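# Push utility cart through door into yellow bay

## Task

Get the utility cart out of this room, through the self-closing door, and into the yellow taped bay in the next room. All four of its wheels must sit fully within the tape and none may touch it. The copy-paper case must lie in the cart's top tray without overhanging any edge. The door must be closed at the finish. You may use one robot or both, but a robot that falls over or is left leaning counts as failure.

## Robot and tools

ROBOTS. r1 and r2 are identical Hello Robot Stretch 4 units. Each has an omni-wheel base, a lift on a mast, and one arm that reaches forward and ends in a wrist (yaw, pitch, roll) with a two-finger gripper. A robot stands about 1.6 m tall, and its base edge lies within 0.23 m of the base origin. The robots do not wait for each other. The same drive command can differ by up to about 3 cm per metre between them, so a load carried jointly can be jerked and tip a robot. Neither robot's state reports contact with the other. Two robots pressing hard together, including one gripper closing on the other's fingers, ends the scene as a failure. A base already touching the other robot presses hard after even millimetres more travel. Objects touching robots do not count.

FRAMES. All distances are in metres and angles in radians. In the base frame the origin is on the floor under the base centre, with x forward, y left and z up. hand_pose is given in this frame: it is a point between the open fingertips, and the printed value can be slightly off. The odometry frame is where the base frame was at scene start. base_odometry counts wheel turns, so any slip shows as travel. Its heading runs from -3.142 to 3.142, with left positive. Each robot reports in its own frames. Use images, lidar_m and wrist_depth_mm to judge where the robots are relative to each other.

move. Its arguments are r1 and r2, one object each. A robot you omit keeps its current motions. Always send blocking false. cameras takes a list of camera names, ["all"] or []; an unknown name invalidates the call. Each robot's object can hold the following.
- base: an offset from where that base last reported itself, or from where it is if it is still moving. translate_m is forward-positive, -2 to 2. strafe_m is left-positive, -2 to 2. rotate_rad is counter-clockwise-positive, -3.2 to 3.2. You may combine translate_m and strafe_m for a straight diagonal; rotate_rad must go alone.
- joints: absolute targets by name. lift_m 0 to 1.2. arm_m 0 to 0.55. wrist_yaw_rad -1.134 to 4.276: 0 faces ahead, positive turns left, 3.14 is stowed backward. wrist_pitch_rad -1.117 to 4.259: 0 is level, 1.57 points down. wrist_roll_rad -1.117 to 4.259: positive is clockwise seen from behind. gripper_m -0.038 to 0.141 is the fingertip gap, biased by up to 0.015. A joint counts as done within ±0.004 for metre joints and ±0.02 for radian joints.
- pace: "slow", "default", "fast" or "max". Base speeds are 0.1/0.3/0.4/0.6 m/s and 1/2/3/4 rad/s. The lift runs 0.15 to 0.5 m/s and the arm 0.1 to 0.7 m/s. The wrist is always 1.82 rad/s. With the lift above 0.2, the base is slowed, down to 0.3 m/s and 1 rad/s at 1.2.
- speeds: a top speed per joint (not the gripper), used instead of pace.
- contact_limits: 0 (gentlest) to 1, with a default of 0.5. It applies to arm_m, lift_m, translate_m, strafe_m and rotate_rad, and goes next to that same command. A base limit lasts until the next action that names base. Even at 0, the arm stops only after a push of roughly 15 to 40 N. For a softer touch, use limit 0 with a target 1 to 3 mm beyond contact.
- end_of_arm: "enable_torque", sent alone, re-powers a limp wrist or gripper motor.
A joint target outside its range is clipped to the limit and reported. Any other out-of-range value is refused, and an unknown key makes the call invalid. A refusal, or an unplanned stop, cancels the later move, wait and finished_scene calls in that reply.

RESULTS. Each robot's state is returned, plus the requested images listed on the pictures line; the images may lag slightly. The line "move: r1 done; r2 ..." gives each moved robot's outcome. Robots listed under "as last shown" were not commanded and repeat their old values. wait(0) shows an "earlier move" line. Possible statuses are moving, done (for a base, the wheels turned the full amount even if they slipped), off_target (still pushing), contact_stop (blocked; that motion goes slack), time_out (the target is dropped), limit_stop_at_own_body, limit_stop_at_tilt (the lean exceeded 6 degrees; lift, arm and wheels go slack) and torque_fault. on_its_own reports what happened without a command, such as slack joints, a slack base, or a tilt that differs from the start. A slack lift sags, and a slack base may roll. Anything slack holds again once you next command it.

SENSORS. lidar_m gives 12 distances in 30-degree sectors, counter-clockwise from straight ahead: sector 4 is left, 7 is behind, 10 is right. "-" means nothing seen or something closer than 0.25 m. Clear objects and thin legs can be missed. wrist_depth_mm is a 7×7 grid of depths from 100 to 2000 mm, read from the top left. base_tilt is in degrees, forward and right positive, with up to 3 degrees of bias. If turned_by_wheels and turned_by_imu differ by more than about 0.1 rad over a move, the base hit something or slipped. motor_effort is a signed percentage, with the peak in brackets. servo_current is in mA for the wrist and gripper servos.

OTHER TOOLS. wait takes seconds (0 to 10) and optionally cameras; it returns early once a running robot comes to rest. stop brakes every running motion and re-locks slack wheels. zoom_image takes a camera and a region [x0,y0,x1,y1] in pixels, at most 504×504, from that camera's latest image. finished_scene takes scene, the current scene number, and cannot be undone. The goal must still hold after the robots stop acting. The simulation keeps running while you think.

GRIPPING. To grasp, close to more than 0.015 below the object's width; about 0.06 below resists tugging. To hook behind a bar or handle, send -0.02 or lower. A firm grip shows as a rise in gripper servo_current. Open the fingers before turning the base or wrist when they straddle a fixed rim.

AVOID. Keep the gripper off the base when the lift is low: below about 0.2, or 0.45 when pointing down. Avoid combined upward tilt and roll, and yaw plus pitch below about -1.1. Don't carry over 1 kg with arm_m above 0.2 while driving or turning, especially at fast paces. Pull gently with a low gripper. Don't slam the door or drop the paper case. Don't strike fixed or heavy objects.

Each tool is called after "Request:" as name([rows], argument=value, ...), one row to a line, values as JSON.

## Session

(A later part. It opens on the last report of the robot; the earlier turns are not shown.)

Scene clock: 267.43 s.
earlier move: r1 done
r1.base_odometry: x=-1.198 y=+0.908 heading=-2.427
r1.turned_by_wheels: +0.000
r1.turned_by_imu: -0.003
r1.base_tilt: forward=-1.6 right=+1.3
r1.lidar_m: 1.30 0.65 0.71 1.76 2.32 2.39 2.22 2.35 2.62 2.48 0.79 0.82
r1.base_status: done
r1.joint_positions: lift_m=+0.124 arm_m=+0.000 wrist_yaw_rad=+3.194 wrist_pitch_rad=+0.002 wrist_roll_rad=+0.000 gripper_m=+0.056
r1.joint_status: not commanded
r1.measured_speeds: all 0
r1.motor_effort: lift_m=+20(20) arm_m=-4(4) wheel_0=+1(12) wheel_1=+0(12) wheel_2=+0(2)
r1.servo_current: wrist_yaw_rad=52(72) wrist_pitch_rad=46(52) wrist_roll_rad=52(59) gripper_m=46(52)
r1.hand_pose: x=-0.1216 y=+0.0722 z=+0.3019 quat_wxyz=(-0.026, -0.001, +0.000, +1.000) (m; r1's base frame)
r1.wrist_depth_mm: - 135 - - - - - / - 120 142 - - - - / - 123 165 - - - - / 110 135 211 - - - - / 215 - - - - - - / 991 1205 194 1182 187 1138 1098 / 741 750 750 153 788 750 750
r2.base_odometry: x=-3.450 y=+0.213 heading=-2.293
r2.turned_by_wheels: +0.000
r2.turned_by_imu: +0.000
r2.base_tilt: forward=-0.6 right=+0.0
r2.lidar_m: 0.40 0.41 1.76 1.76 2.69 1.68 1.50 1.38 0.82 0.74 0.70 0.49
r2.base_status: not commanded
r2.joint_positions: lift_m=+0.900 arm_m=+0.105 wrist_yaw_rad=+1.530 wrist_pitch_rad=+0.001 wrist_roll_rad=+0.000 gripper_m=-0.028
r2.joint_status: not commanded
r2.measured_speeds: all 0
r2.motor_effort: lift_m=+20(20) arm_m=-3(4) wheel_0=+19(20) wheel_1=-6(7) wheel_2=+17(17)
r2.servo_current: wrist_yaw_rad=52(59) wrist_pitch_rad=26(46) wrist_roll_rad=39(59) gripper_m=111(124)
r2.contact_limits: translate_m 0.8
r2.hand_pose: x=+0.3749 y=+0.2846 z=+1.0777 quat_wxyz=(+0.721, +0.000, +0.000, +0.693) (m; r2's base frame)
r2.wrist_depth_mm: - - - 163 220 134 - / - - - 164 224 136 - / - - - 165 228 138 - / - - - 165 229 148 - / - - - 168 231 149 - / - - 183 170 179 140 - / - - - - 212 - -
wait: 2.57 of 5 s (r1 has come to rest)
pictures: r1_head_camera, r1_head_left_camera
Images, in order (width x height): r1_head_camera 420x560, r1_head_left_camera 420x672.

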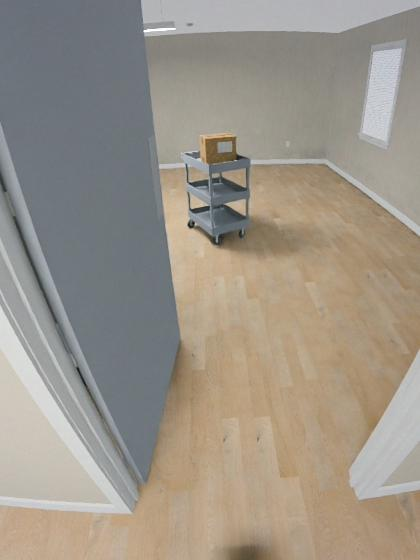

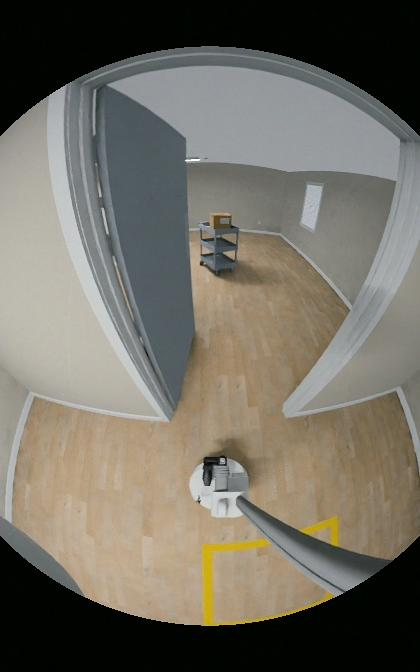

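Request:
move(blocking=false, r1={"base":{"strafe_m":-0.15}})

Request:
wait(seconds=2)

Request:
move(blocking=false, r1={"base":{"translate_m":1.95}})

Request:
wait(seconds=8, cameras=["r1_head_camera", "r1_head_left_camera"])

Scene clock: 286.00 s.
move: r1 moving
r1.base_odometry: x=-1.221 y=+0.935 heading=-2.427
r1.turned_by_wheels: +0.000
r1.turned_by_imu: +0.000
r1.base_tilt: forward=-1.6 right=+1.3
r1.lidar_m: 1.43 0.67 0.72 1.74 2.33 2.39 2.25 2.35 2.59 2.45 0.77 0.78
r1.base_status: strafe_m moving
r1.joint_positions: lift_m=+0.124 arm_m=+0.000 wrist_yaw_rad=+3.194 wrist_pitch_rad=+0.002 wrist_roll_rad=+0.000 gripper_m=+0.056
r1.joint_status: not commanded
r1.measured_speeds: translate_m=+0.000 strafe_m=-0.142 rotate_rad=+0.001 lift_m=+0.000 arm_m=+0.000 wrist_yaw_rad=+0.000 wrist_pitch_rad=+0.000 wrist_roll_rad=+0.000
r1.motor_effort: lift_m=+20(20) arm_m=-4(4) wheel_0=+10(10) wheel_1=-6(10) wheel_2=+0(1)
r1.servo_current: wrist_yaw_rad=39(65) wrist_pitch_rad=39(46) wrist_roll_rad=52(59) gripper_m=39(46)
r1.hand_pose: x=-0.1216 y=+0.0722 z=+0.3019 quat_wxyz=(-0.026, -0.001, +0.000, +1.000) (m; r1's base frame)
r1.wrist_depth_mm: - 135 - - - - - / - 122 145 - - - - / - 121 190 - - - - / 110 135 204 - - - - / 216 - - - - - - / 1008 1229 194 1182 187 1138 1098 / 759 750 759 143 778 768 759
r2: as last shown
r2.base_tilt: forward=-0.7 right=+0.0
r2.lidar_m: 0.43 0.40 1.73 1.77 2.71 1.66 1.51 1.36 0.86 0.76 0.70 0.48
r2.motor_effort: lift_m=+20(20) arm_m=-4(4) wheel_0=+19(20) wheel_1=-6(6) wheel_2=+17(17)
r2.servo_current: wrist_yaw_rad=52(59) wrist_pitch_rad=46(46) wrist_roll_rad=39(65) gripper_m=124(124)
r2.contact_limits: translate_m 0.8
r2.wrist_depth_mm: - - - 163 220 134 - / - - - 164 224 136 - / - - - 165 228 138 - / - - - 166 230 148 - / - - - 168 232 149 - / - - 184 169 179 141 - / - - - - 211 - -
pictures: none

Scene clock: 287.23 s.
earlier move: r1 done
r1.base_odometry: x=-1.296 y=+1.021 heading=-2.427
r1.turned_by_wheels: +0.000
r1.turned_by_imu: -0.001
r1.base_tilt: forward=-1.6 right=+1.3
r1.lidar_m: 2.95 0.78 0.73 1.78 2.47 2.38 2.26 2.34 2.45 2.33 0.80 0.68
r1.base_status: done
r1.joint_positions: lift_m=+0.124 arm_m=+0.000 wrist_yaw_rad=+3.194 wrist_pitch_rad=+0.002 wrist_roll_rad=+0.000 gripper_m=+0.056
r1.joint_status: not commanded
r1.measured_speeds: all 0
r1.motor_effort: lift_m=+19(20) arm_m=-4(4) wheel_0=+1(11) wheel_1=+0(10) wheel_2=+0(2)
r1.servo_current: wrist_yaw_rad=39(65) wrist_pitch_rad=46(46) wrist_roll_rad=46(65) gripper_m=39(46)
r1.hand_pose: x=-0.1216 y=+0.0722 z=+0.3019 quat_wxyz=(-0.026, -0.001, +0.000, +1.000) (m; r1's base frame)
r1.wrist_depth_mm: - 135 - - - - - / - 122 145 - - - - / - 121 190 - - - - / 110 135 205 - - - - / 216 - - - - - - / 1008 1229 193 1182 187 1118 1118 / 750 759 750 788 732 741 750
r2.base_odometry: x=-3.450 y=+0.213 heading=-2.293
r2.turned_by_wheels: +0.000
r2.turned_by_imu: +0.000
r2.base_tilt: forward=-0.6 right=+0.0
r2.lidar_m: 0.42 0.41 1.73 1.75 2.69 1.69 1.52 1.37 0.85 0.75 0.68 0.47
r2.base_status: not commanded
r2.joint_positions: lift_m=+0.900 arm_m=+0.105 wrist_yaw_rad=+1.530 wrist_pitch_rad=+0.001 wrist_roll_rad=+0.000 gripper_m=-0.028
r2.joint_status: not commanded
r2.measured_speeds: all 0
r2.motor_effort: lift_m=+20(20) arm_m=-4(4) wheel_0=+19(20) wheel_1=-6(7) wheel_2=+17(18)
r2.servo_current: wrist_yaw_rad=39(59) wrist_pitch_rad=39(46) wrist_roll_rad=33(65) gripper_m=117(130)
r2.contact_limits: translate_m 0.8
r2.hand_pose: x=+0.3749 y=+0.2846 z=+1.0777 quat_wxyz=(+0.721, +0.000, +0.000, +0.693) (m; r2's base frame)
r2.wrist_depth_mm: - - - 163 219 134 - / - - - 164 224 136 - / - - - 165 228 138 - / - - - 165 229 148 - / - - - 168 231 149 - / - - 184 169 180 141 - / - - - - 211 - -
wait: 1.23 of 2 s (r1 has come to rest)
pictures: none

Scene clock: 287.73 s.
move: r1 moving
r1.base_odometry: x=-1.320 y=+1.001 heading=-2.427
r1.turned_by_wheels: +0.000
r1.turned_by_imu: +0.000
r1.base_tilt: forward=-1.6 right=+1.3
r1.lidar_m: 2.93 0.78 0.73 1.66 2.46 2.40 2.30 2.38 2.43 2.32 0.74 0.68
r1.base_status: translate_m moving
r1.joint_positions: lift_m=+0.124 arm_m=+0.000 wrist_yaw_rad=+3.194 wrist_pitch_rad=+0.002 wrist_roll_rad=+0.000 gripper_m=+0.056
r1.joint_status: not commanded
r1.measured_speeds: translate_m=+0.121 strafe_m=+0.000 rotate_rad=+0.001 lift_m=+0.000 arm_m=+0.000 wrist_yaw_rad=+0.000 wrist_pitch_rad=+0.000 wrist_roll_rad=+0.000
r1.motor_effort: lift_m=+20(20) arm_m=-4(4) wheel_0=+7(8) wheel_1=+7(7) wheel_2=-8(9)
r1.servo_current: wrist_yaw_rad=46(59) wrist_pitch_rad=39(52) wrist_roll_rad=46(72) gripper_m=33(46)
r1.hand_pose: x=-0.1216 y=+0.0722 z=+0.3019 quat_wxyz=(-0.026, -0.001, +0.000, +1.000) (m; r1's base frame)
r1.wrist_depth_mm: - 135 - - - - - / - 121 145 - - - - / - 120 188 - - - - / 110 135 204 - - - - / 216 - - - - - - / 991 1229 193 1182 187 1138 1118 / 224 798 291 809 732 759 759
r2: as last shown
r2.base_tilt: forward=-0.7 right=+0.0
r2.lidar_m: 0.43 0.40 1.76 1.77 2.70 1.69 1.50 1.38 0.86 0.75 0.68 0.47
r2.motor_effort: lift_m=+20(20) arm_m=-4(4) wheel_0=+19(20) wheel_1=-6(7) wheel_2=+17(17)
r2.servo_current: wrist_yaw_rad=39(52) wrist_pitch_rad=46(46) wrist_roll_rad=52(52) gripper_m=104(124)
r2.contact_limits: translate_m 0.8
r2.wrist_depth_mm: - - - 163 219 134 - / - - - 164 224 136 - / - - - 165 227 138 - / - - - 165 229 148 - / - - - 168 231 150 - / - - 184 170 180 140 - / - - - - 211 - -
pictures: none

Scene clock: 295.23 s.
earlier move: r1 done
r1.base_odometry: x=-2.769 y=-0.257 heading=-2.427
r1.turned_by_wheels: +0.000
r1.turned_by_imu: +0.000
r1.base_tilt: forward=-1.6 right=+1.3
r1.lidar_m: 1.05 1.10 2.63 2.46 0.52 0.66 - 1.27 1.74 2.22 2.30 3.02
r1.base_status: done
r1.joint_positions: lift_m=+0.124 arm_m=+0.000 wrist_yaw_rad=+3.194 wrist_pitch_rad=+0.002 wrist_roll_rad=+0.000 gripper_m=+0.056
r1.joint_status: not commanded
r1.measured_speeds: all 0
r1.motor_effort: lift_m=+19(20) arm_m=-4(4) wheel_0=+3(9) wheel_1=+0(7) wheel_2=+0(10)
r1.servo_current: wrist_yaw_rad=33(78) wrist_pitch_rad=39(52) wrist_roll_rad=33(72) gripper_m=46(52)
r1.hand_pose: x=-0.1216 y=+0.0722 z=+0.3019 quat_wxyz=(-0.026, -0.001, +0.000, +1.000) (m; r1's base frame)
r1.wrist_depth_mm: - 135 - - - - - / - 123 146 - - - 559 / - 121 191 - - - 535 / 111 135 206 - - - - / 137 - - - - - - / 228 1205 193 1182 187 1060 - / 750 750 750 788 778 741 -
r2.base_odometry: x=-3.450 y=+0.213 heading=-2.293
r2.turned_by_wheels: +0.000
r2.turned_by_imu: +0.001
r2.base_tilt: forward=-0.6 right=+0.0
r2.lidar_m: 0.43 0.40 0.98 1.76 2.71 1.67 1.50 1.37 0.85 0.75 0.69 0.46
r2.base_status: not commanded
r2.joint_positions: lift_m=+0.900 arm_m=+0.105 wrist_yaw_rad=+1.530 wrist_pitch_rad=+0.001 wrist_roll_rad=+0.000 gripper_m=-0.028
r2.joint_status: not commanded
r2.measured_speeds: all 0
r2.motor_effort: lift_m=+20(20) arm_m=-4(4) wheel_0=+19(20) wheel_1=-6(7) wheel_2=+17(17)
r2.servo_current: wrist_yaw_rad=46(59) wrist_pitch_rad=39(52) wrist_roll_rad=46(65) gripper_m=124(130)
r2.contact_limits: translate_m 0.8
r2.hand_pose: x=+0.3749 y=+0.2846 z=+1.0777 quat_wxyz=(+0.721, +0.000, +0.000, +0.693) (m; r2's base frame)
r2.wrist_depth_mm: - - - 163 218 134 - / - - - 164 224 136 - / - - - 166 228 138 - / - - - 166 230 148 - / - - - 168 232 150 - / - - 184 170 179 140 - / - - - - 211 - -
wait: 7.50 of 8 s (r1 has come to rest)
pictures: r1_head_camera, r1_head_left_camera
Images, in order (width x height): r1_head_camera 420x560, r1_head_left_camera 420x672.

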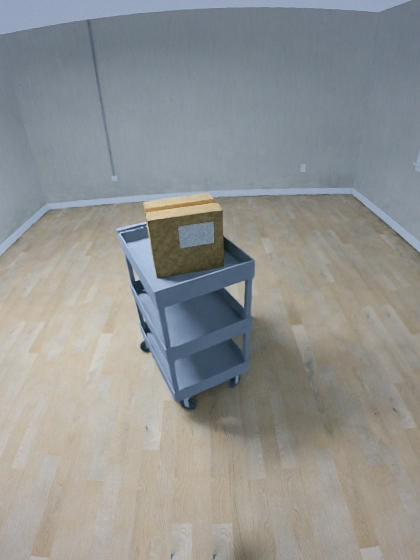

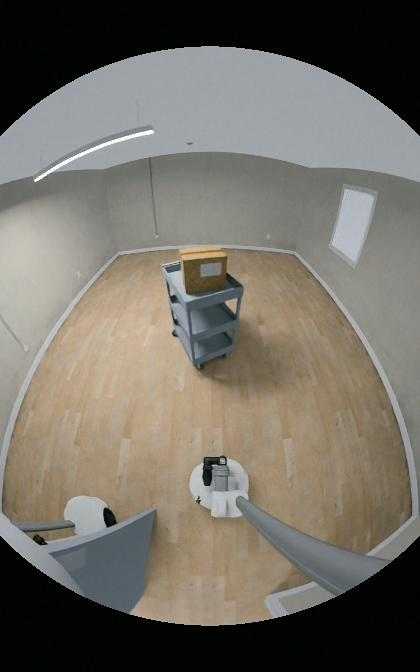

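Request:
move(blocking=false, r1={"base":{"translate_m":0.9,"strafe_m":1.1}})

Request:
wait(seconds=8)

Request:
move(blocking=false, r1={"base":{"translate_m":1.5},"joints":{"lift_m":0.75}})

Request:
wait(seconds=3)

Request:
wait(seconds=5, cameras=["r1_head_camera", "r1_head_right_camera"])

Request:
move(blocking=false, r1={"base":{"rotate_rad":-2.46},"joints":{"wrist_yaw_rad":0,"wrist_roll_rad":1.571,"wrist_pitch_rad":0,"gripper_m":0.13}})

Request:
wait(seconds=3)

Request:
wait(seconds=3, cameras=["r1_head_camera", "r1_wrist_camera"])

Scene clock: 311.90 s.
move: r1 moving
r1.base_odometry: x=-2.768 y=-0.289 heading=-2.427
r1.turned_by_wheels: +0.000
r1.turned_by_imu: +0.000
r1.base_tilt: forward=-1.6 right=+1.3
r1.lidar_m: 1.01 1.13 2.60 2.45 0.52 0.64 - 1.33 1.77 2.25 2.32 3.02
r1.base_status: translate_m moving; strafe_m moving
r1.joint_positions: lift_m=+0.124 arm_m=+0.000 wrist_yaw_rad=+3.194 wrist_pitch_rad=+0.002 wrist_roll_rad=+0.000 gripper_m=+0.056
r1.joint_status: not commanded
r1.measured_speeds: translate_m=+0.079 strafe_m=+0.096 rotate_rad=+0.001 lift_m=+0.000 arm_m=+0.000 wrist_yaw_rad=+0.000 wrist_pitch_rad=+0.000 wrist_roll_rad=+0.000
r1.motor_effort: lift_m=+20(20) arm_m=-4(4) wheel_0=-7(7) wheel_1=+8(10) wheel_2=-7(7)
r1.servo_current: wrist_yaw_rad=59(59) wrist_pitch_rad=39(46) wrist_roll_rad=46(78) gripper_m=39(46)
r1.hand_pose: x=-0.1216 y=+0.0722 z=+0.3019 quat_wxyz=(-0.026, -0.001, +0.000, +1.000) (m; r1's base frame)
r1.wrist_depth_mm: - 134 - - - - 535 / - 122 135 - - - 539 / - 124 158 - - - 544 / 107 135 204 - - - 549 / 138 - - - - - 544 / 223 1205 193 1205 187 1025 549 / 750 759 750 788 778 723 544
r2: as last shown
r2.turned_by_imu: +0.000
r2.base_tilt: forward=-0.6 right=+0.1
r2.lidar_m: 0.43 0.41 0.94 1.78 2.69 1.69 1.50 1.40 0.86 0.76 0.69 0.44
r2.motor_effort: lift_m=+20(20) arm_m=-4(4) wheel_0=+19(20) wheel_1=-6(6) wheel_2=+17(17)
r2.servo_current: wrist_yaw_rad=39(52) wrist_pitch_rad=33(46) wrist_roll_rad=39(59) gripper_m=111(124)
r2.contact_limits: translate_m 0.8
r2.wrist_depth_mm: - - - 163 220 134 - / - - - 164 223 136 - / - - - 165 227 138 - / - - - 165 229 148 - / - - - 168 232 150 - / - - 183 169 180 140 - / - - - - 211 - -
pictures: none

Scene clock: 317.60 s.
earlier move: r1 done
r1.base_odometry: x=-2.728 y=-1.677 heading=-2.427
r1.turned_by_wheels: +0.000
r1.turned_by_imu: +0.008
r1.base_tilt: forward=-1.6 right=+1.3
r1.lidar_m: 3.58 2.15 1.52 1.44 1.49 2.01 1.22 1.30 3.04 0.79 0.76 0.81
r1.base_status: done
r1.joint_positions: lift_m=+0.124 arm_m=+0.000 wrist_yaw_rad=+3.194 wrist_pitch_rad=+0.002 wrist_roll_rad=+0.000 gripper_m=+0.056
r1.joint_status: not commanded
r1.measured_speeds: all 0
r1.motor_effort: lift_m=+20(20) arm_m=-4(4) wheel_0=-2(8) wheel_1=+0(11) wheel_2=-1(8)
r1.servo_current: wrist_yaw_rad=65(85) wrist_pitch_rad=39(52) wrist_roll_rad=46(78) gripper_m=39(46)
r1.hand_pose: x=-0.1216 y=+0.0722 z=+0.3019 quat_wxyz=(-0.026, -0.001, +0.000, +1.000) (m; r1's base frame)
r1.wrist_depth_mm: - 135 - - - - - / - 123 146 - - - - / - 121 191 - - - - / 111 136 207 - - - - / 216 1661 1430 1430 - - 1756 / 1008 1182 194 1182 187 1138 1138 / 750 759 750 798 768 768 759
r2.base_odometry: x=-3.450 y=+0.213 heading=-2.293
r2.turned_by_wheels: +0.000
r2.turned_by_imu: +0.001
r2.base_tilt: forward=-0.6 right=+0.0
r2.lidar_m: 0.42 0.43 1.72 1.22 1.26 1.70 1.46 1.36 0.86 0.75 0.69 0.47
r2.base_status: not commanded
r2.joint_positions: lift_m=+0.900 arm_m=+0.105 wrist_yaw_rad=+1.530 wrist_pitch_rad=+0.001 wrist_roll_rad=+0.000 gripper_m=-0.028
r2.joint_status: not commanded
r2.measured_speeds: all 0
r2.motor_effort: lift_m=+20(20) arm_m=-4(4) wheel_0=+19(20) wheel_1=-6(7) wheel_2=+17(17)
r2.servo_current: wrist_yaw_rad=52(65) wrist_pitch_rad=39(52) wrist_roll_rad=46(65) gripper_m=111(124)
r2.contact_limits: translate_m 0.8
r2.hand_pose: x=+0.3749 y=+0.2846 z=+1.0777 quat_wxyz=(+0.721, +0.000, +0.000, +0.693) (m; r2's base frame)
r2.wrist_depth_mm: - - - 163 220 134 - / - - - 164 224 136 - / - - - 165 228 138 - / - - - 166 230 148 - / - - - 168 231 150 - / - - 184 170 179 140 - / - - - - 211 - -
wait: 5.70 of 8 s (r1 has come to rest)
pictures: none

Scene clock: 318.10 s.
move: r1 moving
r1.base_odometry: x=-2.751 y=-1.698 heading=-2.427
r1.turned_by_wheels: +0.000
r1.turned_by_imu: +0.000
r1.base_tilt: forward=-1.6 right=+1.3
r1.lidar_m: 3.56 2.15 1.52 1.43 1.49 2.00 1.24 1.32 3.05 0.79 0.74 0.79
r1.base_status: translate_m moving
r1.joint_positions: lift_m=+0.162 arm_m=+0.000 wrist_yaw_rad=+3.194 wrist_pitch_rad=+0.002 wrist_roll_rad=+0.000 gripper_m=+0.056
r1.joint_status: lift_m moving
r1.measured_speeds: translate_m=+0.122 strafe_m=+0.000 rotate_rad=+0.002 lift_m=+0.146 arm_m=+0.000 wrist_yaw_rad=+0.000 wrist_pitch_rad=+0.000 wrist_roll_rad=+0.000
r1.motor_effort: lift_m=+26(26) arm_m=-4(4) wheel_0=+5(8) wheel_1=+4(8) wheel_2=-9(9)
r1.servo_current: wrist_yaw_rad=52(52) wrist_pitch_rad=46(46) wrist_roll_rad=46(65) gripper_m=26(46)
r1.hand_pose: x=-0.1216 y=+0.0722 z=+0.3395 quat_wxyz=(-0.026, -0.001, +0.000, +1.000) (m; r1's base frame)
r1.wrist_depth_mm: - 135 1537 - - - - / - 121 135 - - - - / - 123 186 - - - - / 111 135 212 - - - - / 216 1863 1464 1576 - - 1983 / 1098 1308 193 1308 187 1229 1229 / 842 842 809 866 854 831 878
r2: as last shown
r2.turned_by_imu: +0.000
r2.base_tilt: forward=-0.7 right=+0.0
r2.lidar_m: 0.43 0.43 1.73 1.27 1.29 1.71 1.50 1.40 0.84 0.73 0.70 0.47
r2.motor_effort: lift_m=+20(20) arm_m=-4(4) wheel_0=+19(19) wheel_1=-6(6) wheel_2=+17(17)
r2.servo_current: wrist_yaw_rad=52(52) wrist_pitch_rad=39(46) wrist_roll_rad=39(52) gripper_m=117(124)
r2.contact_limits: translate_m 0.8
r2.wrist_depth_mm: - - - 163 220 134 - / - - - 165 224 136 - / - - - 165 228 138 - / - - - 166 229 149 - / - - - 168 232 150 - / - - 184 169 179 140 - / - - - - 211 - -
pictures: none

Scene clock: 321.10 s.
earlier move: r1 moving
r1.base_odometry: x=-3.386 y=-2.248 heading=-2.427
r1.turned_by_wheels: +0.000
r1.turned_by_imu: +0.000
r1.base_tilt: forward=-1.6 right=+1.2
r1.lidar_m: 2.72 2.21 1.56 1.47 1.52 2.05 2.08 2.13 0.52 0.53 3.31 2.86
r1.base_status: translate_m moving
r1.joint_positions: lift_m=+0.750 arm_m=+0.000 wrist_yaw_rad=+3.194 wrist_pitch_rad=+0.002 wrist_roll_rad=+0.000 gripper_m=+0.056
r1.joint_status: all done
r1.measured_speeds: translate_m=+0.300 strafe_m=+0.001 rotate_rad=-0.003 lift_m=+0.000 arm_m=+0.000 wrist_yaw_rad=+0.000 wrist_pitch_rad=+0.000 wrist_roll_rad=+0.000
r1.motor_effort: lift_m=+24(28) arm_m=-4(4) wheel_0=+3(9) wheel_1=+6(8) wheel_2=-5(10)
r1.servo_current: wrist_yaw_rad=52(59) wrist_pitch_rad=39(59) wrist_roll_rad=52(72) gripper_m=46(46)
r1.hand_pose: x=-0.1216 y=+0.0722 z=+0.9272 quat_wxyz=(-0.026, -0.001, +0.000, +1.000) (m; r1's base frame)
r1.wrist_depth_mm: - 135 - - - - - / - 122 135 - - - - / - 125 160 - - - - / 108 135 212 - - - - / 213 - - - - - - / - - 194 - 187 - - / 220 - - 153 - 1921 -
r2.base_odometry: x=-3.450 y=+0.213 heading=-2.293
r2.turned_by_wheels: +0.000
r2.turned_by_imu: +0.000
r2.base_tilt: forward=-0.6 right=+0.0
r2.lidar_m: 0.42 0.42 1.74 1.76 2.25 1.70 1.49 1.38 0.88 0.76 0.70 0.47
r2.base_status: not commanded
r2.joint_positions: lift_m=+0.900 arm_m=+0.105 wrist_yaw_rad=+1.530 wrist_pitch_rad=+0.001 wrist_roll_rad=+0.000 gripper_m=-0.028
r2.joint_status: not commanded
r2.measured_speeds: all 0
r2.motor_effort: lift_m=+20(20) arm_m=-4(4) wheel_0=+19(20) wheel_1=-6(7) wheel_2=+17(18)
r2.servo_current: wrist_yaw_rad=46(59) wrist_pitch_rad=39(46) wrist_roll_rad=46(72) gripper_m=117(130)
r2.contact_limits: translate_m 0.8
r2.hand_pose: x=+0.3749 y=+0.2846 z=+1.0777 quat_wxyz=(+0.721, +0.000, +0.000, +0.693) (m; r2's base frame)
r2.wrist_depth_mm: - - - 163 219 134 - / - - - 164 224 136 - / - - - 165 227 138 - / - - - 165 230 148 - / - - - 168 232 149 - / - - 185 170 179 140 - / - - - - 211 - -
wait: 3.00 s; no rest
pictures: none

Scene clock: 324.10 s.
earlier move: r1 done
r1.base_odometry: x=-3.861 y=-2.661 heading=-2.427
r1.turned_by_wheels: +0.000
r1.turned_by_imu: +0.000
r1.base_tilt: forward=-1.6 right=+1.3
r1.lidar_m: 2.09 2.17 1.57 1.50 1.54 2.06 2.74 0.91 0.97 3.21 3.12 2.20
r1.base_status: done
r1.joint_positions: lift_m=+0.750 arm_m=+0.000 wrist_yaw_rad=+3.194 wrist_pitch_rad=+0.002 wrist_roll_rad=+0.000 gripper_m=+0.056
r1.joint_status: all done
r1.measured_speeds: all 0
r1.motor_effort: lift_m=+24(28) arm_m=-4(4) wheel_0=+3(9) wheel_1=+2(8) wheel_2=+1(10)
r1.servo_current: wrist_yaw_rad=39(65) wrist_pitch_rad=46(59) wrist_roll_rad=46(72) gripper_m=33(52)
r1.hand_pose: x=-0.1216 y=+0.0722 z=+0.9272 quat_wxyz=(-0.026, -0.001, +0.000, +1.000) (m; r1's base frame)
r1.wrist_depth_mm: - 135 - - - - - / - 123 146 - - - - / - 121 191 - - - - / 111 136 206 - - - - / 137 - - - - - - / 229 - 194 - 187 - - / 224 - - 153 - 1983 -
r2.base_odometry: x=-3.450 y=+0.213 heading=-2.293
r2.turned_by_wheels: +0.000
r2.turned_by_imu: +0.000
r2.base_tilt: forward=-0.7 right=+0.0
r2.lidar_m: 0.43 0.42 1.74 1.79 2.70 1.67 1.50 1.38 0.85 0.76 0.69 0.48
r2.base_status: not commanded
r2.joint_positions: lift_m=+0.900 arm_m=+0.105 wrist_yaw_rad=+1.530 wrist_pitch_rad=+0.001 wrist_roll_rad=+0.000 gripper_m=-0.028
r2.joint_status: not commanded
r2.measured_speeds: all 0
r2.motor_effort: lift_m=+20(20) arm_m=-4(4) wheel_0=+19(20) wheel_1=-6(7) wheel_2=+17(18)
r2.servo_current: wrist_yaw_rad=46(59) wrist_pitch_rad=39(46) wrist_roll_rad=46(72) gripper_m=117(130)
r2.contact_limits: translate_m 0.8
r2.hand_pose: x=+0.3749 y=+0.2846 z=+1.0777 quat_wxyz=(+0.721, +0.000, +0.000, +0.693) (m; r2's base frame)
r2.wrist_depth_mm: - - - 163 219 134 - / - - - 164 224 136 - / - - - 165 227 138 - / - - - 165 230 148 - / - - - 168 232 150 - / - - 184 170 179 140 - / - - - - 211 - -
wait: 3.00 of 5 s (r1 has come to rest)
pictures: r1_head_camera, r1_head_right_camera
Images, in order (width x height): r1_head_camera 420x560, r1_head_right_camera 420x672.

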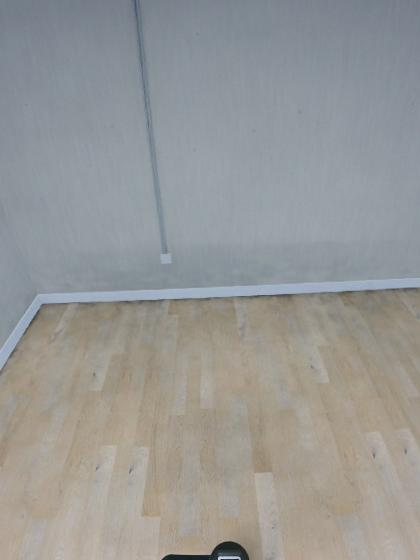

